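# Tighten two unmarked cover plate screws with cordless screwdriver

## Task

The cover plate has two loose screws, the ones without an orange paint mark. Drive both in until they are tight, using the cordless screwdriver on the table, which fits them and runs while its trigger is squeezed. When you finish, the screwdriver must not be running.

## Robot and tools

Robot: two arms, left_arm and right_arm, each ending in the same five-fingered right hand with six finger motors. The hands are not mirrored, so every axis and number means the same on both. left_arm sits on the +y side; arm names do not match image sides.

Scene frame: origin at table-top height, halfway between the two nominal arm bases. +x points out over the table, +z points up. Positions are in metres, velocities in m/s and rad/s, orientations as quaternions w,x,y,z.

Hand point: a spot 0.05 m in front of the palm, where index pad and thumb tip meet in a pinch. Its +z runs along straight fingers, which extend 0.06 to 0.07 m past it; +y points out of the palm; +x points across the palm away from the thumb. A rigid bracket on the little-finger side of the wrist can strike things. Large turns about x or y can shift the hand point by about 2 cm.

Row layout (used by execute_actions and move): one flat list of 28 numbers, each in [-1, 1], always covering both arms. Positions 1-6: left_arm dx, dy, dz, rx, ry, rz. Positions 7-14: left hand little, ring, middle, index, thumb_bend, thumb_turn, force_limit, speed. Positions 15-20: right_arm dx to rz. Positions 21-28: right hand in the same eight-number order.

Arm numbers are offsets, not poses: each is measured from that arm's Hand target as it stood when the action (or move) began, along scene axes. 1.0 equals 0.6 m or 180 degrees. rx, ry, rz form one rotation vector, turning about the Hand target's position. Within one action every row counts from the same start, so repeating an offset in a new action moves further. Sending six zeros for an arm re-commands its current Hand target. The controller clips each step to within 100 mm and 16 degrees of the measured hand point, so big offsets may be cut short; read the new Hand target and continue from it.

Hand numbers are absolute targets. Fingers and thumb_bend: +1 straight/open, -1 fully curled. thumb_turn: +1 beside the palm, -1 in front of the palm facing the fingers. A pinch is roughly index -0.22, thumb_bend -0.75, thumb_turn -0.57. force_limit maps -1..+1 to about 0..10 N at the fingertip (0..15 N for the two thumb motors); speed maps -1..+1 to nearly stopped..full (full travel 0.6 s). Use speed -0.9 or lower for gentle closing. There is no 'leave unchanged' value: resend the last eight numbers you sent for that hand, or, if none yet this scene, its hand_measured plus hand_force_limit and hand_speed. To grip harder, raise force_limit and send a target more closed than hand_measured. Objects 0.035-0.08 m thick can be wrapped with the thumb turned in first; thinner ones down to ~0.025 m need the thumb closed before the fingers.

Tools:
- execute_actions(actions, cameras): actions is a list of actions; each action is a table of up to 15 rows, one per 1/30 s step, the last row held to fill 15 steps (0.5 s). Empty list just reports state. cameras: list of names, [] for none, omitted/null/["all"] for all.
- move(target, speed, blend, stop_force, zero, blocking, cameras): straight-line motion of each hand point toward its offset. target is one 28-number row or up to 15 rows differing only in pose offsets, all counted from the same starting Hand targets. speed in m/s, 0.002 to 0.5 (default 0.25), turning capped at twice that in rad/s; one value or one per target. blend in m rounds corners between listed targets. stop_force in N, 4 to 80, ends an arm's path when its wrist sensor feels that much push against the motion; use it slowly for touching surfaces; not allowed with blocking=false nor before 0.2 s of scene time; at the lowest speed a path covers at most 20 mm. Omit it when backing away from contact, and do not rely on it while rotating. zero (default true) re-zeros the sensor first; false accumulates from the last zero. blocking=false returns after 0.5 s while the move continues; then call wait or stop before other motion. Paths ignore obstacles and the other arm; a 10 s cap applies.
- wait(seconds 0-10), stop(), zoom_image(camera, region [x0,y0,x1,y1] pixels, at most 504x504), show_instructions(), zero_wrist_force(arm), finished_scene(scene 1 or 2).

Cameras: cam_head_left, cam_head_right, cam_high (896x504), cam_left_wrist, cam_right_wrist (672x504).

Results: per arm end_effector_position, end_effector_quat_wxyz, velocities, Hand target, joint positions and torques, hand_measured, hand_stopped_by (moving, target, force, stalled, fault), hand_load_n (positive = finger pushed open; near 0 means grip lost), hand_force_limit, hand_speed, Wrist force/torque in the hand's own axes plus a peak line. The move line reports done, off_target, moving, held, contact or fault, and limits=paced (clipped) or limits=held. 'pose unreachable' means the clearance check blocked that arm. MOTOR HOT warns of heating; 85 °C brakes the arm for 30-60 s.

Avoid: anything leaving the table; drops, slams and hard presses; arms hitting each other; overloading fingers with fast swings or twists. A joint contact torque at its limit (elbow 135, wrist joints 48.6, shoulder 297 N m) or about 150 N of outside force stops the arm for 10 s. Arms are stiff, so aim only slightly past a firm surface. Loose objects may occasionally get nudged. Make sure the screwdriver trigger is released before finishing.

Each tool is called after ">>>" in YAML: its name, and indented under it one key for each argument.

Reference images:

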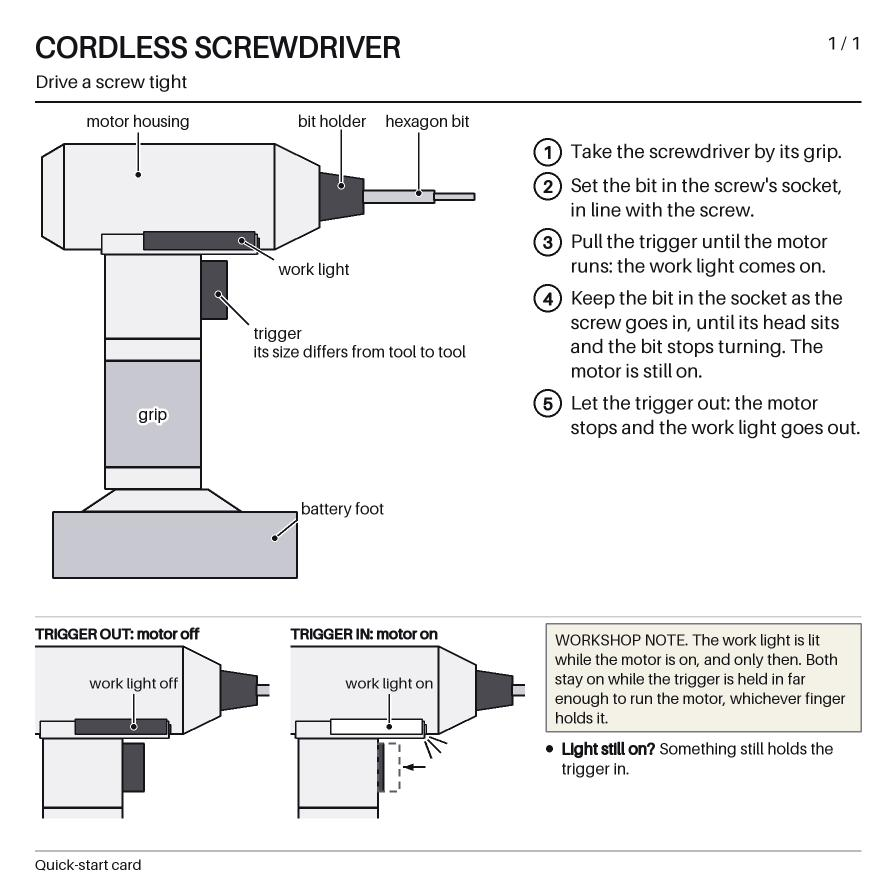

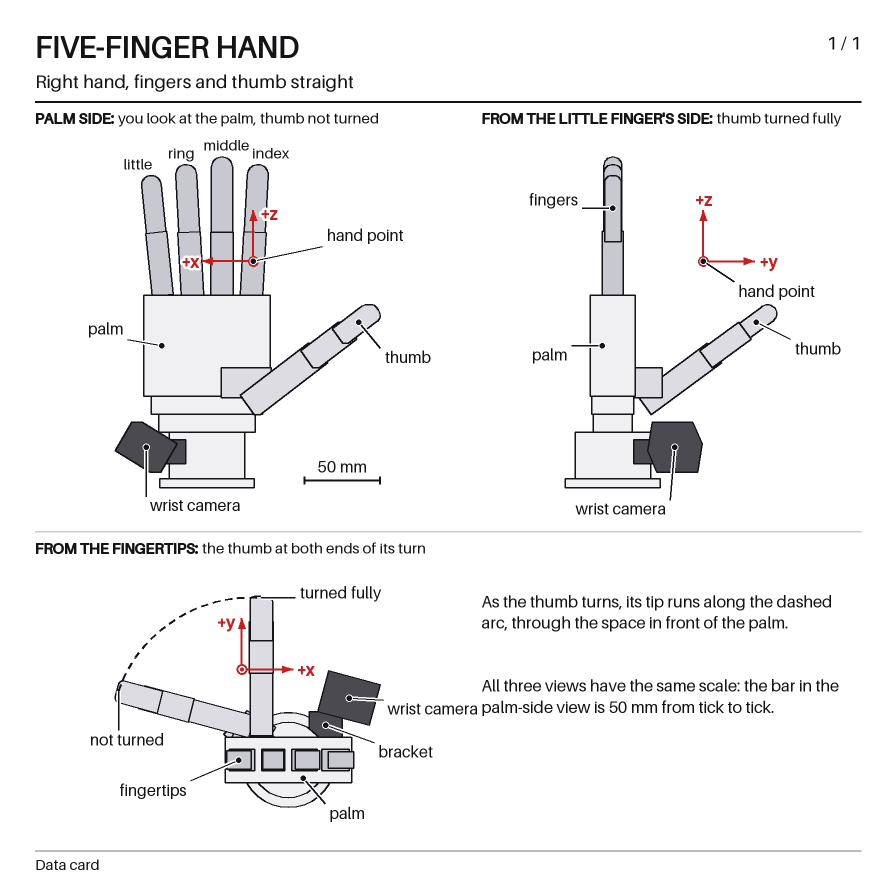

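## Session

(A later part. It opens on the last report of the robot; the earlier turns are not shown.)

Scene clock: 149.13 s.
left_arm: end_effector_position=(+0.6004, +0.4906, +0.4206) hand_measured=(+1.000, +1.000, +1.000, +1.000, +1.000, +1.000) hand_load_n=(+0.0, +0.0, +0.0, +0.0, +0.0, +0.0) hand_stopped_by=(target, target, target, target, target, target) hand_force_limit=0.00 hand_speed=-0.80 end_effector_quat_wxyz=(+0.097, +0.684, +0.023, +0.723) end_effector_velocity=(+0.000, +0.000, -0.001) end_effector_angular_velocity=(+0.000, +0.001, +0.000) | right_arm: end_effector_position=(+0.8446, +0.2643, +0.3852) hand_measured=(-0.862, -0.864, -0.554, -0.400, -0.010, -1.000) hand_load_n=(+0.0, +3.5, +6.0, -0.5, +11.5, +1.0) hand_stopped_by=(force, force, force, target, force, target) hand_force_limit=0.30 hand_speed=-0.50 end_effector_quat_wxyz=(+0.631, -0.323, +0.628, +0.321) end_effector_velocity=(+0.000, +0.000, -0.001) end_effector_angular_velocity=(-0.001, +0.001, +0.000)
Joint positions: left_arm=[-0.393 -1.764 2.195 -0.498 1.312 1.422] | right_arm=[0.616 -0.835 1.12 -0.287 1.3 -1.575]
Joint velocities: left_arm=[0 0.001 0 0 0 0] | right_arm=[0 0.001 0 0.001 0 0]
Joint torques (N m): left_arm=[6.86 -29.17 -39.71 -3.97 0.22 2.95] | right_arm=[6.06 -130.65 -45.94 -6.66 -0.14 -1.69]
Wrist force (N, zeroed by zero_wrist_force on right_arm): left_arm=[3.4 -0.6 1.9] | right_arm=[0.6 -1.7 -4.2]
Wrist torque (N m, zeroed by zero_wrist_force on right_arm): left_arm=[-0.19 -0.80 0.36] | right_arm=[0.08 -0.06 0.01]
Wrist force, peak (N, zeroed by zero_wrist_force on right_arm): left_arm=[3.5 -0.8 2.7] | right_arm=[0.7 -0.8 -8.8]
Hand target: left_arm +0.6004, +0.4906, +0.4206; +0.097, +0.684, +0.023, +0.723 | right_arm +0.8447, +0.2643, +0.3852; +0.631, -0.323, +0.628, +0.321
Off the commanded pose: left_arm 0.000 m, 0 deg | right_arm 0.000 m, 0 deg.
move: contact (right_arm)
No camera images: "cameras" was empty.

>>> move:
  target: [0,0,0,0,0,0,1,1,1,1,1,1,0,-0.8,-0.00516,-0.00717,0,0,0,0,-1,-1,-1,-0.4,-1,-1,0.3,-0.5]
  speed: 0.015
  cameras: ["cam_high"]

>>> zoom_image:
  camera: "cam_high"
  region: [440, 154, 480, 186]

Scene clock: 150.13 s.
left_arm: end_effector_position=(+0.6004, +0.4906, +0.4206) hand_measured=(+1.000, +1.000, +1.000, +1.000, +1.000, +1.000) hand_load_n=(+0.0, +0.0, +0.0, +0.0, +0.0, +0.5) hand_stopped_by=(target, target, target, target, target, target) hand_force_limit=0.00 hand_speed=-0.80 end_effector_quat_wxyz=(+0.097, +0.684, +0.023, +0.723) end_effector_velocity=(+0.000, -0.001, +0.001) end_effector_angular_velocity=(-0.001, -0.001, -0.002) | right_arm: end_effector_position=(+0.8415, +0.2600, +0.3852) hand_measured=(-0.862, -0.864, -0.554, -0.400, -0.010, -1.000) hand_load_n=(+0.0, +3.5, +6.0, -0.5, +11.5, +1.0) hand_stopped_by=(force, force, force, target, force, target) hand_force_limit=0.30 hand_speed=-0.50 end_effector_quat_wxyz=(+0.631, -0.323, +0.628, +0.321) end_effector_velocity=(+0.001, +0.000, +0.001) end_effector_angular_velocity=(+0.001, -0.002, +0.000)
Joint positions: left_arm=[-0.393 -1.764 2.195 -0.498 1.312 1.422] | right_arm=[0.614 -0.844 1.136 -0.294 1.299 -1.575]
Joint velocities: left_arm=[-0.002 -0.001 0 0 0 -0.001] | right_arm=[0 0.001 -0.002 -0.001 0 0]
Joint torques (N m): left_arm=[7.89 -27.63 -40.84 -4.33 -0.05 2.1] | right_arm=[-10.9 -109.82 -53.23 -4.07 -0.82 -1.32]
Wrist force (N, zeroed by zero_wrist_force on right_arm): left_arm=[3.2 -0.9 2.1] | right_arm=[-0.3 -1.3 -0.1]
Wrist torque (N m, zeroed by zero_wrist_force on right_arm): left_arm=[-0.26 -0.79 0.33] | right_arm=[-0.19 0.05 -0.06]
Wrist force, peak (N, zeroed by zero_wrist_force on right_arm): left_arm=[3.9 -1.0 2.2] | right_arm=[0.8 -2.4 -4.0]
Hand target: left_arm +0.6004, +0.4906, +0.4206; +0.097, +0.684, +0.023, +0.723 | right_arm +0.8416, +0.2600, +0.3852; +0.631, -0.323, +0.628, +0.321
Off the commanded pose: left_arm 0.000 m, 0 deg | right_arm 0.000 m, 0 deg.
move: done
Images, in order (width x height): cam_high 896x504.

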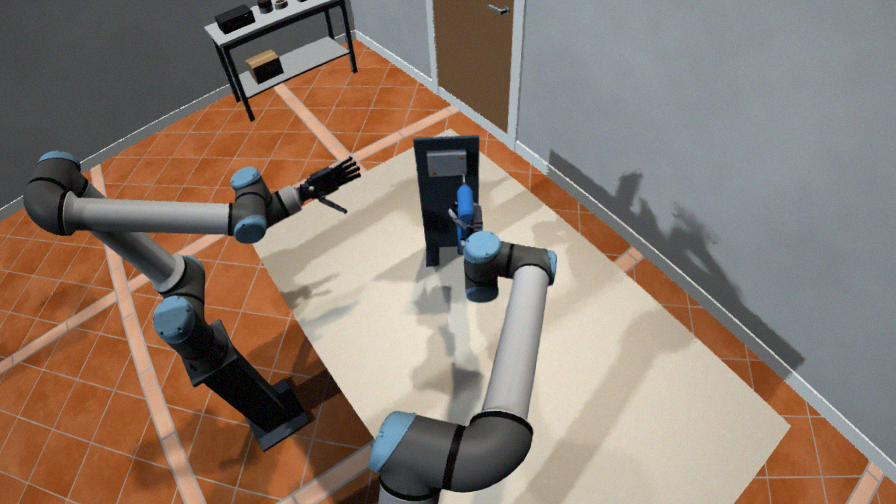

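Scaled by 12.600.

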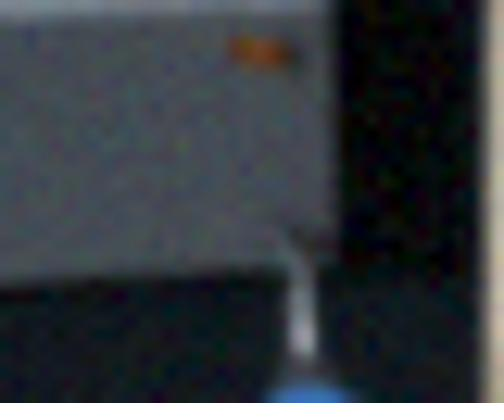

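>>> move:
  target: [0,0,0,0,0,0,1,1,1,1,1,1,0,-0.8,-0.00812,0.00584,0,0,0,0,-1,-1,-1,-0.4,-1,-1,0.3,-0.5]
  speed: 0.004
  stop_force: 4
  cameras: []

Scene clock: 151.93 s.
left_arm: end_effector_position=(+0.6004, +0.4906, +0.4206) hand_measured=(+1.000, +1.000, +1.000, +1.000, +1.000, +1.000) hand_load_n=(+0.0, +0.0, +0.0, +0.0, +0.0, +0.0) hand_stopped_by=(target, target, target, target, target, target) hand_force_limit=0.00 hand_speed=-0.80 end_effector_quat_wxyz=(+0.097, +0.684, +0.023, +0.723) end_effector_velocity=(+0.000, +0.000, +0.000) end_effector_angular_velocity=(+0.000, +0.000, +0.000) | right_arm: end_effector_position=(+0.8401, +0.2611, +0.3851) hand_measured=(-0.862, -0.864, -0.554, -0.400, -0.010, -1.000) hand_load_n=(+0.0, +4.0, +6.0, +0.5, +11.5, +1.5) hand_stopped_by=(force, force, force, target, force, target) hand_force_limit=0.30 hand_speed=-0.50 end_effector_quat_wxyz=(+0.631, -0.323, +0.628, +0.321) end_effector_velocity=(+0.000, +0.000, -0.002) end_effector_angular_velocity=(-0.002, +0.002, +0.000)
Joint positions: left_arm=[-0.393 -1.764 2.195 -0.498 1.312 1.422] | right_arm=[0.616 -0.844 1.136 -0.294 1.301 -1.575]
Joint velocities: left_arm=[0 0 0 0 0 0] | right_arm=[0 0.002 0 0.001 0 0]
Joint torques (N m): left_arm=[4.73 -25.58 -39.17 -4.28 -0.25 2.43] | right_arm=[-9.48 -114.43 -55.41 -2.72 -2.78 -0.99]
Wrist force (N, zeroed by zero_wrist_force on right_arm): left_arm=[3.6 -0.6 2.2] | right_arm=[1.4 -4.7 0.2]
Wrist torque (N m, zeroed by zero_wrist_force on right_arm): left_arm=[-0.20 -0.85 0.37] | right_arm=[0.20 0.08 0.13]
Wrist force, peak (N, zeroed by zero_wrist_force on right_arm): left_arm=[3.9 -0.7 2.3] | right_arm=[0.7 -6.3 0.1]
Hand target: left_arm +0.6004, +0.4906, +0.4206; +0.097, +0.684, +0.023, +0.723 | right_arm +0.8401, +0.2611, +0.3851; +0.631, -0.323, +0.628, +0.321
Off the commanded pose: left_arm 0.000 m, 0 deg | right_arm 0.004 m, 0 deg.
move: contact (right_arm)
No camera images: "cameras" was empty.

>>> move:
  target:
    - [0,0,0,0,0,0,1,1,1,1,1,1,0,-0.8,-0.00409,-0.00568,0,0,0,0,-1,-1,-1,-0.4,-1,-1,0.3,-0.5]
    - [0,0,0,0,0,0,1,1,1,1,1,1,0,-0.8,-0.00828,-0.00266,0.00133,0,0,0,-1,-1,-1,-0.4,-1,-1,0.3,-0.5]
    - [0,0,0,0,0,0,1,1,1,1,1,1,0,-0.8,-0.00292,0.00478,0.00133,0,0,0,-1,-1,-1,-0.4,-1,-1,0.3,-0.5]
  speed: [0.008,0.006,0.003]
  stop_force: 5
  cameras: []

Scene clock: 155.10 s.
left_arm: end_effector_position=(+0.6004, +0.4906, +0.4206) hand_measured=(+1.000, +1.000, +1.000, +1.000, +1.000, +1.000) hand_load_n=(+0.0, +0.0, +0.0, +0.0, +0.0, +0.0) hand_stopped_by=(target, target, target, target, target, target) hand_force_limit=0.00 hand_speed=-0.80 end_effector_quat_wxyz=(+0.097, +0.684, +0.023, +0.723) end_effector_velocity=(+0.000, +0.000, +0.000) end_effector_angular_velocity=(+0.000, +0.000, +0.000) | right_arm: end_effector_position=(+0.8364, +0.2612, +0.3859) hand_measured=(-0.862, -0.864, -0.554, -0.400, -0.010, -1.000) hand_load_n=(+0.0, +4.0, +6.0, +0.0, +11.5, +0.5) hand_stopped_by=(force, force, force, target, force, target) hand_force_limit=0.30 hand_speed=-0.50 end_effector_quat_wxyz=(+0.631, -0.323, +0.628, +0.321) end_effector_velocity=(+0.000, +0.000, +0.002) end_effector_angular_velocity=(+0.001, -0.002, +0.000)
Joint positions: left_arm=[-0.393 -1.764 2.195 -0.498 1.312 1.422] | right_arm=[0.619 -0.849 1.143 -0.296 1.303 -1.575]
Joint velocities: left_arm=[-0.001 0 0 0 0 0] | right_arm=[0 -0.002 0 0 0 0]
Joint torques (N m): left_arm=[4.69 -25.28 -40.56 -4.22 -0.05 1.95] | right_arm=[4.04 -129.12 -45.37 -6.5 -0.19 -1.66]
Wrist force (N, zeroed by zero_wrist_force on right_arm): left_arm=[3.4 -1.0 2.6] | right_arm=[0.4 -1.7 -4.2]
Wrist torque (N m, zeroed by zero_wrist_force on right_arm): left_arm=[-0.29 -0.84 0.35] | right_arm=[0.02 -0.15 0.01]
Wrist force, peak (N, zeroed by zero_wrist_force on right_arm): left_arm=[3.7 -0.9 2.3] | right_arm=[1.0 -2.5 -10.8]
Hand target: left_arm +0.6004, +0.4906, +0.4206; +0.097, +0.684, +0.023, +0.723 | right_arm +0.8364, +0.2612, +0.3859; +0.631, -0.323, +0.628, +0.321
Off the commanded pose: left_arm 0.000 m, 0 deg | right_arm 0.003 m, 0 deg.
move: contact (right_arm); path passed 2 of 3 targets
No camera images: "cameras" was empty.

>>> move:
  target:
    - [0,0,0,0,0,0,1,1,1,1,1,1,0,-0.8,0.0001,0.000135,0.000583,0,0,0,-1,-1,-1,-0.4,-1,-1,0.3,-0.5]
    - [0,0,0,0,0,0,1,1,1,1,1,1,0,-0.8,0.000506,-0.000157,0.00029,0,0,0,-1,-1,-1,-0.4,-1,-1,0.3,-0.5]
    - [0,0,0,0,0,0,1,1,1,1,1,1,0,-0.8,0.000506,-0.000157,-0.00029,0,0,0,-1,-1,-1,-0.4,-1,-1,0.3,-0.5]
    - [0,0,0,0,0,0,1,1,1,1,1,1,0,-0.8,0.0001,0.000135,-0.000583,0,0,0,-1,-1,-1,-0.4,-1,-1,0.3,-0.5]
    - [0,0,0,0,0,0,1,1,1,1,1,1,0,-0.8,-0.000306,0.000427,-0.00029,0,0,0,-1,-1,-1,-0.4,-1,-1,0.3,-0.5]
    - [0,0,0,0,0,0,1,1,1,1,1,1,0,-0.8,-0.000306,0.000427,0.00029,0,0,0,-1,-1,-1,-0.4,-1,-1,0.3,-0.5]
    - [0,0,0,0,0,0,1,1,1,1,1,1,0,-0.8,0.0001,0.000135,0.00108,0,0,0,-1,-1,-1,-0.4,-1,-1,0.3,-0.5]
    - [0,0,0,0,0,0,1,1,1,1,1,1,0,-0.8,0.000858,-0.00041,-0.00053,0,0,0,-1,-1,-1,-0.4,-1,-1,0.3,-0.5]
    - [0,0,0,0,0,0,1,1,1,1,1,1,0,-0.8,0.0001,0.000135,-0.00108,0,0,0,-1,-1,-1,-0.4,-1,-1,0.3,-0.5]
    - [0,0,0,0,0,0,1,1,1,1,1,1,0,-0.8,-0.000658,0.00068,-0.00053,0,0,0,-1,-1,-1,-0.4,-1,-1,0.3,-0.5]
    - [0,0,0,0,0,0,1,1,1,1,1,1,0,-0.8,-0.000658,0.00068,0.00053,0,0,0,-1,-1,-1,-0.4,-1,-1,0.3,-0.5]
    - [0,0,0,0,0,0,1,1,1,1,1,1,0,-0.8,0.0001,0.000135,0,0,0,0,-1,-1,-1,-0.4,-1,-1,0.3,-0.5]
    - [0,0,0,0,0,0,1,1,1,1,1,1,0,-0.8,0.00195,0.0027,0,0,0,0,-1,-1,-1,-0.4,-1,-1,0.3,-0.5]
  speed: 0.002
  stop_force: 6
  cameras: []

Scene clock: 160.17 s.
left_arm: end_effector_position=(+0.6004, +0.4906, +0.4206) hand_measured=(+1.000, +1.000, +1.000, +1.000, +1.000, +1.000) hand_load_n=(+0.0, +0.0, +0.0, +0.0, +0.0, +0.0) hand_stopped_by=(target, target, target, target, target, target) hand_force_limit=0.00 hand_speed=-0.80 end_effector_quat_wxyz=(+0.097, +0.684, +0.023, +0.723) end_effector_velocity=(+0.000, -0.001, -0.001) end_effector_angular_velocity=(+0.001, +0.001, -0.001) | right_arm: end_effector_position=(+0.8365, +0.2615, +0.3859) hand_measured=(-0.862, -0.864, -0.554, -0.400, -0.010, -1.000) hand_load_n=(+0.0, +4.0, +6.0, -0.5, +11.0, +1.0) hand_stopped_by=(force, force, force, target, force, target) hand_force_limit=0.30 hand_speed=-0.50 end_effector_quat_wxyz=(+0.631, -0.323, +0.628, +0.321) end_effector_velocity=(+0.000, +0.000, +0.001) end_effector_angular_velocity=(+0.001, -0.001, +0.000)
Joint positions: left_arm=[-0.393 -1.764 2.195 -0.498 1.312 1.422] | right_arm=[0.619 -0.848 1.142 -0.295 1.303 -1.575]
Joint velocities: left_arm=[-0.001 0.001 0 0.001 0 0] | right_arm=[0 0 0 -0.001 0 0]
Joint torques (N m): left_arm=[4.85 -26.43 -40.43 -3.84 -0.41 2.42] | right_arm=[-11.45 -131.78 -48.68 -7.86 -0.35 -0.89]
Wrist force (N, zeroed by zero_wrist_force on right_arm): left_arm=[3.4 -1.1 2.0] | right_arm=[3.1 -0.6 -7.6]
Wrist torque (N m, zeroed by zero_wrist_force on right_arm): left_arm=[-0.27 -0.81 0.34] | right_arm=[-0.05 0.02 0.02]
Wrist force, peak (N, zeroed by zero_wrist_force on right_arm): left_arm=[3.6 -0.3 2.6] | right_arm=[3.9 -0.7 -13.2]
Hand target: left_arm +0.6004, +0.4906, +0.4206; +0.097, +0.684, +0.023, +0.723 | right_arm +0.8365, +0.2615, +0.3859; +0.631, -0.323, +0.628, +0.321
Off the commanded pose: left_arm 0.000 m, 0 deg | right_arm 0.002 m, 0 deg.
move: contact (right_arm); path passed 12 of 13 targets
No camera images: "cameras" was empty.

>>> move:
  target:
    - [0,0,0,0,0,0,1,1,1,1,1,1,0,-0.8,0,0,-0.0008,0,0,0,-1,-1,-1,-0.4,-1,-1,0.3,-0.5]
    - [0,0,0,0,0,0,1,1,1,1,1,1,0,-0.8,0.000506,-0.000157,-0.0011,0,0,0,-1,-1,-1,-0.4,-1,-1,0.3,-0.5]
    - [0,0,0,0,0,0,1,1,1,1,1,1,0,-0.8,0.0001,0.000135,-0.0019,0,0,0,-1,-1,-1,-0.4,-1,-1,0.3,-0.5]
    - [0,0,0,0,0,0,1,1,1,1,1,1,0,-0.8,-0.000406,0.000427,-0.0014,0,0,0,-1,-1,-1,-0.4,-1,-1,0.3,-0.5]
    - [0,0,0,0,0,0,1,1,1,1,1,1,0,-0.8,0.0001,0.000135,-0.0012,0,0,0,-1,-1,-1,-0.4,-1,-1,0.3,-0.5]
    - [0,0,0,0,0,0,1,1,1,1,1,1,0,-0.8,0.00195,0.0027,-0.0012,0,0,0,-1,-1,-1,-0.4,-1,-1,0.3,-0.5]
  speed: 0.002
  stop_force: 6
  cameras: []

Scene clock: 162.40 s.
left_arm: end_effector_position=(+0.6004, +0.4906, +0.4206) hand_measured=(+1.000, +1.000, +1.000, +1.000, +1.000, +1.000) hand_load_n=(+0.0, +0.0, +0.0, +0.0, +0.0, +0.0) hand_stopped_by=(target, target, target, target, target, target) hand_force_limit=0.00 hand_speed=-0.80 end_effector_quat_wxyz=(+0.097, +0.684, +0.023, +0.723) end_effector_velocity=(+0.000, -0.001, +0.000) end_effector_angular_velocity=(+0.000, -0.001, -0.001) | right_arm: end_effector_position=(+0.8366, +0.2619, +0.3852) hand_measured=(-0.862, -0.864, -0.554, -0.400, -0.010, -1.000) hand_load_n=(+0.0, +4.0, +6.0, +0.0, +11.5, +0.5) hand_stopped_by=(force, force, force, target, force, target) hand_force_limit=0.30 hand_speed=-0.50 end_effector_quat_wxyz=(+0.631, -0.324, +0.628, +0.321) end_effector_velocity=(+0.000, +0.000, +0.000) end_effector_angular_velocity=(+0.000, +0.000, +0.000)
Joint positions: left_arm=[-0.393 -1.764 2.195 -0.498 1.312 1.422] | right_arm=[0.619 -0.847 1.141 -0.296 1.303 -1.575]
Joint velocities: left_arm=[-0.001 0 0 -0.001 0 0] | right_arm=[0 0 0 0 0 0]
Joint torques (N m): left_arm=[6.97 -29.09 -39.9 -3.61 -0.1 1.94] | right_arm=[-8.2 -129.85 -47.75 -7.96 0.1 -1.04]
Wrist force (N, zeroed by zero_wrist_force on right_arm): left_arm=[3.6 -0.7 2.3] | right_arm=[2.5 -0.3 -11.9]
Wrist torque (N m, zeroed by zero_wrist_force on right_arm): left_arm=[-0.23 -0.86 0.37] | right_arm=[0.21 -0.19 0.05]
Wrist force, peak (N, zeroed by zero_wrist_force on right_arm): left_arm=[3.6 -0.8 2.6] | right_arm=[3.2 -1.1 -16.3]
Hand target: left_arm +0.6004, +0.4906, +0.4206; +0.097, +0.684, +0.023, +0.723 | right_arm +0.8366, +0.2619, +0.3852; +0.631, -0.324, +0.628, +0.321
Off the commanded pose: left_arm 0.000 m, 0 deg | right_arm 0.002 m, 0 deg.
move: contact (right_arm); path passed 5 of 6 targets
No camera images: "cameras" was empty.

>>> move:
  target:
    - [0,0,0,0,0,0,1,1,1,1,1,1,0,-0.8,0,0,-0.001,0,0,0,-1,-1,-1,-0.4,-1,-1,0.3,-0.5]
    - [0,0,0,0,0,0,1,1,1,1,1,1,0,-0.8,0.0005,-0.0002,-0.0013,0,0,0,-1,-1,-1,-0.4,-1,-1,0.3,-0.5]
    - [0,0,0,0,0,0,1,1,1,1,1,1,0,-0.8,0.0001,0.0001,-0.0022,0,0,0,-1,-1,-1,-0.4,-1,-1,0.3,-0.5]
    - [0,0,0,0,0,0,1,1,1,1,1,1,0,-0.8,-0.0005,0.0005,-0.0013,0,0,0,-1,-1,-1,-0.4,-1,-1,0.3,-0.5]
    - [0,0,0,0,0,0,1,1,1,1,1,1,0,-0.8,0.00195,0.0027,-0.0013,0,0,0,-1,-1,-1,-0.4,-1,-1,0.3,-0.5]
  speed: 0.002
  stop_force: 7
  cameras: []

Scene clock: 165.03 s.
left_arm: end_effector_position=(+0.6004, +0.4906, +0.4206) hand_measured=(+1.000, +1.000, +1.000, +1.000, +1.000, +1.000) hand_load_n=(+0.0, +0.0, +0.0, +0.0, +0.0, +0.0) hand_stopped_by=(target, target, target, target, target, target) hand_force_limit=0.00 hand_speed=-0.80 end_effector_quat_wxyz=(+0.097, +0.684, +0.023, +0.723) end_effector_velocity=(+0.000, +0.000, +0.000) end_effector_angular_velocity=(+0.001, +0.000, +0.000) | right_arm: end_effector_position=(+0.8366, +0.2624, +0.3844) hand_measured=(-0.862, -0.864, -0.554, -0.400, -0.010, -1.000) hand_load_n=(+0.0, +4.5, +5.5, +0.0, +12.0, +0.0) hand_stopped_by=(force, force, force, target, force, target) hand_force_limit=0.30 hand_speed=-0.50 end_effector_quat_wxyz=(+0.631, -0.324, +0.628, +0.321) end_effector_velocity=(+0.000, +0.000, +0.000) end_effector_angular_velocity=(+0.000, +0.000, +0.000)
Joint positions: left_arm=[-0.393 -1.764 2.195 -0.498 1.312 1.422] | right_arm=[0.619 -0.846 1.141 -0.296 1.304 -1.575]
Joint velocities: left_arm=[0 0 0 0.001 0 0.001] | right_arm=[0 0 0 0 0 0]
Joint torques (N m): left_arm=[8.73 -23.14 -41.15 -4.32 -0.31 2.25] | right_arm=[10.96 -128.3 -49.85 -8.21 2.03 -0.99]
Wrist force (N, zeroed by zero_wrist_force on right_arm): left_arm=[3.4 -0.9 2.3] | right_arm=[2.8 -1.7 -16.4]
Wrist torque (N m, zeroed by zero_wrist_force on right_arm): left_arm=[-0.26 -0.82 0.35] | right_arm=[0.38 -0.29 0.07]
Wrist force, peak (N, zeroed by zero_wrist_force on right_arm): left_arm=[3.7 -0.9 2.4] | right_arm=[3.6 -2.0 -21.0]
Hand target: left_arm +0.6004, +0.4906, +0.4206; +0.097, +0.684, +0.023, +0.723 | right_arm +0.8366, +0.2624, +0.3844; +0.631, -0.324, +0.628, +0.321
Off the commanded pose: left_arm 0.000 m, 0 deg | right_arm 0.002 m, 0 deg.
move: contact (right_arm); path passed 4 of 5 targets
No camera images: "cameras" was empty.

>>> move:
  target: [0,0,0,0,0,0,1,1,1,1,1,1,0,-0.8,0.0055,0.00765,-0.0006,0,0,0,-1,-1,-1,-0.79,-1,-1,0.3,-0.5]
  speed: 0.0025
  stop_force: 7
  cameras: []

Scene clock: 166.07 s.
left_arm: end_effector_position=(+0.6004, +0.4906, +0.4206) hand_measured=(+1.000, +1.000, +1.000, +1.000, +1.000, +1.000) hand_load_n=(+0.0, +0.0, +0.0, +0.0, +0.0, +0.0) hand_stopped_by=(target, target, target, target, target, target) hand_force_limit=0.00 hand_speed=-0.80 end_effector_quat_wxyz=(+0.097, +0.684, +0.023, +0.723) end_effector_velocity=(+0.000, +0.000, +0.000) end_effector_angular_velocity=(-0.001, +0.001, -0.001) | right_arm: end_effector_position=(+0.8367, +0.2625, +0.3845) hand_measured=(-0.862, -0.864, -0.554, -0.728, -0.010, -1.000) hand_load_n=(+0.0, +3.5, +6.0, +7.0, +11.5, +0.0) hand_stopped_by=(force, force, force, force, force, target) hand_force_limit=0.30 hand_speed=-0.50 end_effector_quat_wxyz=(+0.631, -0.324, +0.628, +0.321) end_effector_velocity=(+0.000, +0.000, -0.001) end_effector_angular_velocity=(-0.001, +0.001, +0.000)
Joint positions: left_arm=[-0.393 -1.764 2.195 -0.498 1.312 1.422] | right_arm=[0.619 -0.846 1.14 -0.296 1.304 -1.575]
Joint velocities: left_arm=[0 0 0 0 0.001 -0.001] | right_arm=[0 0.001 0 0.001 0 0]
Joint torques (N m): left_arm=[5.85 -26.06 -40.65 -3.92 -0.37 2.36] | right_arm=[5.51 -131.08 -45.1 -4.58 1.35 -0.99]
Wrist force (N, zeroed by zero_wrist_force on right_arm): left_arm=[3.2 -0.8 2.4] | right_arm=[1.3 -0.1 -4.5]
Wrist torque (N m, zeroed by zero_wrist_force on right_arm): left_arm=[-0.27 -0.80 0.34] | right_arm=[-0.19 -0.05 -0.04]
Wrist force, peak (N, zeroed by zero_wrist_force on right_arm): left_arm=[3.5 -0.6 2.5] | right_arm=[5.5 -1.7 -25.0]
Hand target: left_arm +0.6004, +0.4906, +0.4206; +0.097, +0.684, +0.023, +0.723 | right_arm +0.8367, +0.2625, +0.3845; +0.631, -0.324, +0.628, +0.321
Off the commanded pose: left_arm 0.000 m, 0 deg | right_arm 0.006 m, 0 deg.
move: contact (right_arm)
No camera images: "cameras" was empty.

>>> move:
  target: [0,0,0,0,0,0,1,1,1,1,1,1,0,-0.8,0.0055,0.00765,0,0,0,0,-1,-1,-1,-0.79,-1,-1,0.3,-0.5]
  speed: 0.002
  stop_force: 9
  cameras: []

Scene clock: 168.80 s.
left_arm: end_effector_position=(+0.6004, +0.4906, +0.4206) hand_measured=(+1.000, +1.000, +1.000, +1.000, +1.000, +1.000) hand_load_n=(+0.0, +0.0, +0.0, +0.0, +0.0, +0.0) hand_stopped_by=(target, target, target, target, target, target) hand_force_limit=0.00 hand_speed=-0.80 end_effector_quat_wxyz=(+0.097, +0.684, +0.023, +0.723) end_effector_velocity=(+0.000, +0.000, +0.000) end_effector_angular_velocity=(-0.001, +0.000, +0.000) | right_arm: end_effector_position=(+0.8386, +0.2652, +0.3844) hand_measured=(-0.862, -0.864, -0.554, -0.728, -0.010, -1.000) hand_load_n=(+0.0, +3.0, +5.5, +7.0, +12.0, +0.0) hand_stopped_by=(force, force, force, force, force, target) hand_force_limit=0.30 hand_speed=-0.50 end_effector_quat_wxyz=(+0.631, -0.324, +0.628, +0.321) end_effector_velocity=(+0.000, +0.000, -0.001) end_effector_angular_velocity=(-0.001, +0.001, +0.000)
Joint positions: left_arm=[-0.393 -1.764 2.195 -0.498 1.312 1.422] | right_arm=[0.62 -0.84 1.131 -0.292 1.305 -1.575]
Joint velocities: left_arm=[0 0 0 0 0 -0.001] | right_arm=[0 0.001 0 0.001 0 0]
Joint torques (N m): left_arm=[5.6 -26.16 -41.99 -4.1 -0.23 2.8] | right_arm=[4 -126.65 -49.15 -6.25 0.94 -0.48]
Wrist force (N, zeroed by zero_wrist_force on right_arm): left_arm=[3.4 -0.9 2.1] | right_arm=[2.1 0.8 -8.1]
Wrist torque (N m, zeroed by zero_wrist_force on right_arm): left_arm=[-0.24 -0.81 0.35] | right_arm=[-0.19 -0.18 -0.04]
Wrist force, peak (N, zeroed by zero_wrist_force on right_arm): left_arm=[3.7 -1.1 2.3] | right_arm=[3.1 0.5 -18.2]
Hand target: left_arm +0.6004, +0.4906, +0.4206; +0.097, +0.684, +0.023, +0.723 | right_arm +0.8386, +0.2652, +0.3844; +0.631, -0.324, +0.628, +0.321
Off the commanded pose: left_arm 0.000 m, 0 deg | right_arm 0.002 m, 0 deg.
move: contact (right_arm)
No camera images: "cameras" was empty.

>>> move:
  target: [0,0,0,0,0,0,1,1,1,1,1,1,0,-0.8,0.0029,0.00405,0,0,0,0,-1,-1,-1,-0.79,-1,-1,0.3,-0.5]
  speed: 0.002
  stop_force: 10
  cameras: []

Scene clock: 170.30 s.
left_arm: end_effector_position=(+0.6004, +0.4906, +0.4206) hand_measured=(+1.000, +1.000, +1.000, +1.000, +1.000, +1.000) hand_load_n=(+0.0, +0.0, +0.0, +0.0, +0.0, +0.0) hand_stopped_by=(target, target, target, target, target, target) hand_force_limit=0.00 hand_speed=-0.80 end_effector_quat_wxyz=(+0.097, +0.684, +0.023, +0.723) end_effector_velocity=(+0.000, +0.000, +0.000) end_effector_angular_velocity=(+0.000, +0.000, +0.000) | right_arm: end_effector_position=(+0.8390, +0.2656, +0.3845) hand_measured=(-0.862, -0.864, -0.554, -0.728, -0.010, -1.000) hand_load_n=(+0.0, +3.0, +5.0, +6.5, +12.0, -0.5) hand_stopped_by=(force, force, force, force, force, target) hand_force_limit=0.30 hand_speed=-0.50 end_effector_quat_wxyz=(+0.631, -0.324, +0.628, +0.321) end_effector_velocity=(+0.000, +0.000, +0.003) end_effector_angular_velocity=(+0.002, -0.003, +0.000)
Joint positions: left_arm=[-0.393 -1.764 2.195 -0.498 1.312 1.422] | right_arm=[0.62 -0.839 1.129 -0.291 1.305 -1.575]
Joint velocities: left_arm=[0 0 0 0 0 0] | right_arm=[0 -0.002 0 -0.001 0 0]
Joint torques (N m): left_arm=[5.17 -26.46 -41.38 -3.56 0.26 2.49] | right_arm=[-4.21 -129.57 -50.16 -8.19 1.33 -0.05]
Wrist force (N, zeroed by zero_wrist_force on right_arm): left_arm=[3.6 -0.9 2.3] | right_arm=[3.3 0.9 -17.9]
Wrist torque (N m, zeroed by zero_wrist_force on right_arm): left_arm=[-0.25 -0.86 0.36] | right_arm=[0.13 -0.26 -0.93]
Wrist force, peak (N, zeroed by zero_wrist_force on right_arm): left_arm=[3.7 -0.9 2.3] | right_arm=[4.1 0.9 -21.6]
Hand target: left_arm +0.6004, +0.4906, +0.4206; +0.097, +0.684, +0.023, +0.723 | right_arm +0.8390, +0.2656, +0.3845; +0.631, -0.324, +0.628, +0.321
Off the commanded pose: left_arm 0.000 m, 0 deg | right_arm 0.002 m, 0 deg.
move: contact (right_arm)
No camera images: "cameras" was empty.

>>> move:
  target:
    - [0,0,0,0,0,0,1,1,1,1,1,1,0,-0.8,-0.00292,-0.00406,0,0,0,0,-1,-1,-1,-0.4,-1,-1,0.3,-0.5]
    - [0,0,0,0,0,0,1,1,1,1,1,1,0,-0.8,-0.0292,-0.0406,0,0,0,0,-1,-1,-1,-0.4,-1,-1,0.3,-0.5]
    - [0,0,0,0,0,0,1,1,1,1,1,1,0,-0.8,-0.1752,-0.2435,0,0,0,0,-1,-1,-1,-0.4,-1,-1,0.3,-0.5]
    - [0,0,0,0,0,0,1,1,1,1,1,1,0,-0.8,-0.1752,-0.2435,-0.374,0,0,0,-1,-1,-1,-0.4,-1,-1,0.3,-0.5]
  speed: [0.004,0.02,0.12,0.1]
  cameras: []

Scene clock: 176.53 s.
left_arm: end_effector_position=(+0.6004, +0.4906, +0.4206) hand_measured=(+1.000, +1.000, +1.000, +1.000, +1.000, +1.000) hand_load_n=(+0.0, +0.0, +0.0, +0.0, +0.0, +0.0) hand_stopped_by=(target, target, target, target, target, target) hand_force_limit=0.00 hand_speed=-0.80 end_effector_quat_wxyz=(+0.097, +0.684, +0.023, +0.723) end_effector_velocity=(+0.000, +0.000, +0.000) end_effector_angular_velocity=(+0.000, +0.000, +0.000) | right_arm: end_effector_position=(+0.7338, +0.1195, +0.1600) hand_measured=(-0.862, -0.864, -0.554, -0.400, -0.010, -1.000) hand_load_n=(+0.0, +5.0, +6.5, +0.0, +11.5, +1.5) hand_stopped_by=(force, force, force, target, force, target) hand_force_limit=0.30 hand_speed=-0.50 end_effector_quat_wxyz=(+0.631, -0.323, +0.628, +0.321) end_effector_velocity=(+0.000, +0.000, +0.001) end_effector_angular_velocity=(-0.001, +0.002, +0.000)
Joint positions: left_arm=[-0.393 -1.764 2.195 -0.498 1.312 1.422] | right_arm=[0.56 -0.903 1.711 -0.809 1.244 -1.575]
Joint velocities: left_arm=[0 0 0 0.001 0 0] | right_arm=[0 -0.001 -0.001 0.003 0 0]
Joint torques (N m): left_arm=[3.48 -26.4 -42.56 -3.52 -0.14 2.2] | right_arm=[14.17 -115.95 -42.26 -2.12 2.37 1.72]
Wrist force (N, zeroed by zero_wrist_force on right_arm): left_arm=[3.2 -1.1 2.1] | right_arm=[0.1 -1.4 0.2]
Wrist torque (N m, zeroed by zero_wrist_force on right_arm): left_arm=[-0.28 -0.78 0.32] | right_arm=[-0.21 -0.05 -0.04]
Wrist force, peak (N, zeroed by zero_wrist_force on right_arm): left_arm=[3.9 -0.8 2.2] | right_arm=[3.5 1.2 -17.7]
Hand target: left_arm +0.6004, +0.4906, +0.4206; +0.097, +0.684, +0.023, +0.723 | right_arm +0.7338, +0.1195, +0.1601; +0.631, -0.323, +0.628, +0.321
Off the commanded pose: left_arm 0.000 m, 0 deg | right_arm 0.000 m, 0 deg.
move: done
No camera images: "cameras" was empty.

>>> move:
  target: [0,0,0,0,0,0,1,1,1,1,1,1,0,-0.8,0,0,-0.07,0,0,0,-1,-1,-1,-0.4,-1,-1,0.3,-0.5]
  speed: 0.008
  stop_force: 8
  cameras: []

Scene clock: 180.37 s.
left_arm: end_effector_position=(+0.6004, +0.4906, +0.4206) hand_measured=(+1.000, +1.000, +1.000, +1.000, +1.000, +1.000) hand_load_n=(+0.0, +0.0, +0.0, +0.0, +0.0, +0.0) hand_stopped_by=(target, target, target, target, target, target) hand_force_limit=0.00 hand_speed=-0.80 end_effector_quat_wxyz=(+0.097, +0.684, +0.023, +0.723) end_effector_velocity=(+0.000, -0.001, +0.000) end_effector_angular_velocity=(+0.001, -0.001, -0.001) | right_arm: end_effector_position=(+0.7338, +0.1196, +0.1385) hand_measured=(-0.862, -0.864, -0.554, -0.400, -0.010, -1.000) hand_load_n=(+0.0, +5.5, +6.5, +0.0, +11.5, +1.0) hand_stopped_by=(force, force, force, target, force, target) hand_force_limit=0.30 hand_speed=-0.50 end_effector_quat_wxyz=(+0.631, -0.323, +0.628, +0.321) end_effector_velocity=(+0.000, +0.000, -0.001) end_effector_angular_velocity=(-0.001, +0.002, +0.000)
Joint positions: left_arm=[-0.393 -1.764 2.195 -0.498 1.312 1.422] | right_arm=[0.56 -0.877 1.715 -0.839 1.244 -1.575]
Joint velocities: left_arm=[-0.001 -0.001 0 0 0 0.001] | right_arm=[0 0.001 0 0.001 0 0]
Joint torques (N m): left_arm=[6 -23.86 -43.47 -3.02 -0.32 2.31] | right_arm=[11.93 -108.64 -33.84 -2.11 2.05 -0.07]
Wrist force (N, zeroed by zero_wrist_force on right_arm): left_arm=[3.3 -0.9 2.2] | right_arm=[-3.3 -0.9 1.1]
Wrist torque (N m, zeroed by zero_wrist_force on right_arm): left_arm=[-0.26 -0.82 0.35] | right_arm=[-0.16 -0.04 -0.08]
Wrist force, peak (N, zeroed by zero_wrist_force on right_arm): left_arm=[3.6 -1.0 2.6] | right_arm=[-8.7 -1.8 -1.3]
Hand target: left_arm +0.6004, +0.4906, +0.4206; +0.097, +0.684, +0.023, +0.723 | right_arm +0.7338, +0.1196, +0.1385; +0.631, -0.323, +0.628, +0.321
Off the commanded pose: left_arm 0.000 m, 0 deg | right_arm 0.020 m, 0 deg.
move: contact (right_arm)
No camera images: "cameras" was empty.

>>> move:
  target: [0,0,0,0,0,0,1,1,1,1,1,1,0,-0.8,0,0,-0.0133,0,0,0,-1,-1,-1,-0.4,-1,-1,0.3,-0.5]
  speed: 0.006
  stop_force: 10
  cameras: []

Scene clock: 181.37 s.
left_arm: end_effector_position=(+0.6004, +0.4906, +0.4206) hand_measured=(+1.000, +1.000, +1.000, +1.000, +1.000, +1.000) hand_load_n=(+0.0, +0.0, -0.5, +0.0, +0.0, +0.0) hand_stopped_by=(target, target, target, target, target, target) hand_force_limit=0.00 hand_speed=-0.80 end_effector_quat_wxyz=(+0.097, +0.684, +0.023, +0.723) end_effector_velocity=(+0.000, +0.000, -0.001) end_effector_angular_velocity=(+0.002, +0.001, +0.000) | right_arm: end_effector_position=(+0.7338, +0.1196, +0.1380) hand_measured=(-0.862, -0.864, -0.554, -0.400, -0.010, -1.000) hand_load_n=(+0.0, +6.5, +6.0, +0.0, +11.0, +0.5) hand_stopped_by=(force, force, force, target, force, target) hand_force_limit=0.30 hand_speed=-0.50 end_effector_quat_wxyz=(+0.631, -0.323, +0.628, +0.321) end_effector_velocity=(+0.000, +0.000, +0.000) end_effector_angular_velocity=(+0.000, -0.001, +0.000)
Joint positions: left_arm=[-0.393 -1.764 2.195 -0.498 1.312 1.422] | right_arm=[0.56 -0.877 1.715 -0.84 1.244 -1.575]
Joint velocities: left_arm=[0 0.001 0 0 0 0.001] | right_arm=[0 0 0 0 0 0]
Joint torques (N m): left_arm=[8.49 -25.8 -44.04 -3.53 -0.12 1.79] | right_arm=[10.81 -105.37 -27.12 -0.59 1.98 -0.58]
Wrist force (N, zeroed by zero_wrist_force on right_arm): left_arm=[3.2 -0.7 2.1] | right_arm=[-6.7 -0.5 1.7]
Wrist torque (N m, zeroed by zero_wrist_force on right_arm): left_arm=[-0.21 -0.78 0.34] | right_arm=[-0.16 -0.14 -0.01]
Wrist force, peak (N, zeroed by zero_wrist_force on right_arm): left_arm=[4.1 -0.8 2.0] | right_arm=[-14.5 -1.4 -2.2]
Hand target: left_arm +0.6004, +0.4906, +0.4206; +0.097, +0.684, +0.023, +0.723 | right_arm +0.7338, +0.1196, +0.1380; +0.631, -0.323, +0.628, +0.321
Off the commanded pose: left_arm 0.000 m, 0 deg | right_arm 0.007 m, 0 deg.
move: contact (right_arm)
No camera images: "cameras" was empty.

>>> move:
  target: [0,0,0,0,0,0,1,1,1,1,1,1,0,-0.8,0,0,0,0,0,0,1,1,1,1,1,-1,0.3,-0.7]
  cameras: []

Scene clock: 185.43 s.
left_arm: end_effector_position=(+0.6004, +0.4906, +0.4206) hand_measured=(+1.000, +1.000, +1.000, +1.000, +1.000, +1.000) hand_load_n=(+0.0, +0.0, +0.0, +0.0, +0.0, +0.0) hand_stopped_by=(target, target, target, target, target, target) hand_force_limit=0.00 hand_speed=-0.80 end_effector_quat_wxyz=(+0.097, +0.684, +0.023, +0.723) end_effector_velocity=(+0.000, +0.000, +0.000) end_effector_angular_velocity=(-0.001, +0.000, +0.001) | right_arm: end_effector_position=(+0.7338, +0.1196, +0.1380) hand_measured=(+1.000, +1.000, +1.000, +1.000, +1.000, -1.000) hand_load_n=(+0.0, +0.0, +0.0, -0.5, +0.0, -0.5) hand_stopped_by=(target, target, target, target, target, target) hand_force_limit=0.30 hand_speed=-0.70 end_effector_quat_wxyz=(+0.631, -0.323, +0.628, +0.321) end_effector_velocity=(+0.000, +0.000, +0.001) end_effector_angular_velocity=(+0.001, -0.001, +0.000)
Joint positions: left_arm=[-0.393 -1.764 2.195 -0.498 1.312 1.422] | right_arm=[0.56 -0.877 1.715 -0.84 1.244 -1.575]
Joint velocities: left_arm=[0 0 0 0 -0.001 -0.001] | right_arm=[0 -0.001 0 0 0 0]
Joint torques (N m): left_arm=[6.03 -24.23 -43.63 -3.28 -0.02 2.09] | right_arm=[11.91 -95.91 -36.81 -4.48 -0.9 -0.43]
Wrist force (N, zeroed by zero_wrist_force on right_arm): left_arm=[3.1 -0.8 2.0] | right_arm=[-4.1 -0.8 -0.1]
Wrist torque (N m, zeroed by zero_wrist_force on right_arm): left_arm=[-0.23 -0.78 0.34] | right_arm=[-0.11 0.52 0.03]
Wrist force, peak (N, zeroed by zero_wrist_force on right_arm): left_arm=[3.9 -1.2 2.3] | right_arm=[-7.9 -1.7 -1.1]
Hand target: left_arm +0.6004, +0.4906, +0.4206; +0.097, +0.684, +0.023, +0.723 | right_arm +0.7338, +0.1196, +0.1380; +0.631, -0.323, +0.628, +0.321
Off the commanded pose: left_arm 0.000 m, 0 deg | right_arm 0.000 m, 0 deg.
move: done
No camera images: "cameras" was empty.

>>> move:
  target:
    - [0,0,0,0,0,0,1,1,1,1,1,1,0,-0.8,0,0,-0.023,0,0,0,1,1,1,1,1,-1,0.3,-0.7]
    - [0,0,0,0,0,0,1,1,1,1,1,1,0,-0.8,0.0189,-0.0136,-0.023,0,0,0,1,1,1,1,1,-1,0.3,-0.7]
    - [0,0,0,0,0,0,1,1,1,1,1,1,0,-0.8,-0.1563,-0.2571,-0.023,0,0,0,1,1,1,1,1,-1,0.3,-0.7]
  speed: [0.02,0.02,0.08]
  cameras: ["cam_high"]

Scene clock: 189.60 s.
left_arm: end_effector_position=(+0.6004, +0.4906, +0.4206) hand_measured=(+1.000, +1.000, +1.000, +1.000, +1.000, +1.000) hand_load_n=(+0.0, +0.0, +0.0, +0.0, +0.0, +0.0) hand_stopped_by=(target, target, target, target, target, target) hand_force_limit=0.00 hand_speed=-0.80 end_effector_quat_wxyz=(+0.097, +0.684, +0.023, +0.723) end_effector_velocity=(+0.000, +0.000, +0.000) end_effector_angular_velocity=(+0.000, -0.001, +0.001) | right_arm: end_effector_position=(+0.6401, -0.0348, +0.1243) hand_measured=(+1.000, +1.000, +1.000, +1.000, +1.000, -1.000) hand_load_n=(+0.0, +0.0, +0.0, +0.0, +0.0, +0.0) hand_stopped_by=(target, target, target, target, target, target) hand_force_limit=0.30 hand_speed=-0.70 end_effector_quat_wxyz=(+0.631, -0.323, +0.628, +0.321) end_effector_velocity=(+0.001, +0.001, -0.001) end_effector_angular_velocity=(-0.002, +0.002, +0.000)
Joint positions: left_arm=[-0.393 -1.764 2.195 -0.498 1.312 1.422] | right_arm=[0.441 -1.042 2.095 -1.056 1.126 -1.574]
Joint velocities: left_arm=[0 0 0 -0.001 -0.001 0] | right_arm=[0.001 0.003 -0.004 0.004 0.002 0]
Joint torques (N m): left_arm=[4.7 -24.02 -44.48 -3.13 0.22 1.93] | right_arm=[12.99 -64.24 -26.99 0.89 2.76 1.78]
Wrist force (N, zeroed by zero_wrist_force on right_arm): left_arm=[3.4 -0.7 2.1] | right_arm=[-10.3 -0.9 0.2]
Wrist torque (N m, zeroed by zero_wrist_force on right_arm): left_arm=[-0.22 -0.82 0.36] | right_arm=[-0.15 0.51 -0.33]
Wrist force, peak (N, zeroed by zero_wrist_force on right_arm): left_arm=[3.8 -1.0 2.6] | right_arm=[-10.7 -0.9 -0.1]
Hand target: left_arm +0.6004, +0.4906, +0.4206; +0.097, +0.684, +0.023, +0.723 | right_arm +0.6400, -0.0347, +0.1242; +0.631, -0.323, +0.628, +0.321
Off the commanded pose: left_arm 0.000 m, 0 deg | right_arm 0.000 m, 0 deg.
move: done
Images, in order (width x height): cam_high 896x504.

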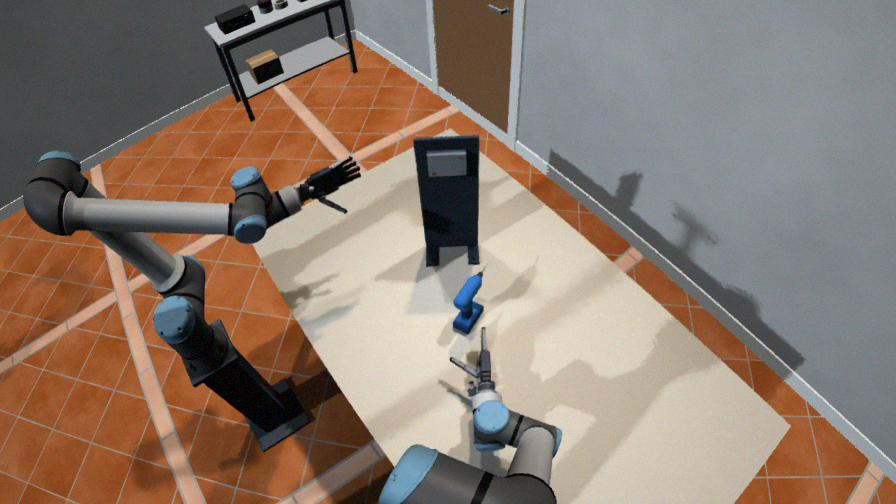

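The tool stands upright on the table with the hand clear of it, and both screws are tight.

>>> finished_scene:
  scene: 2

The scene is finished.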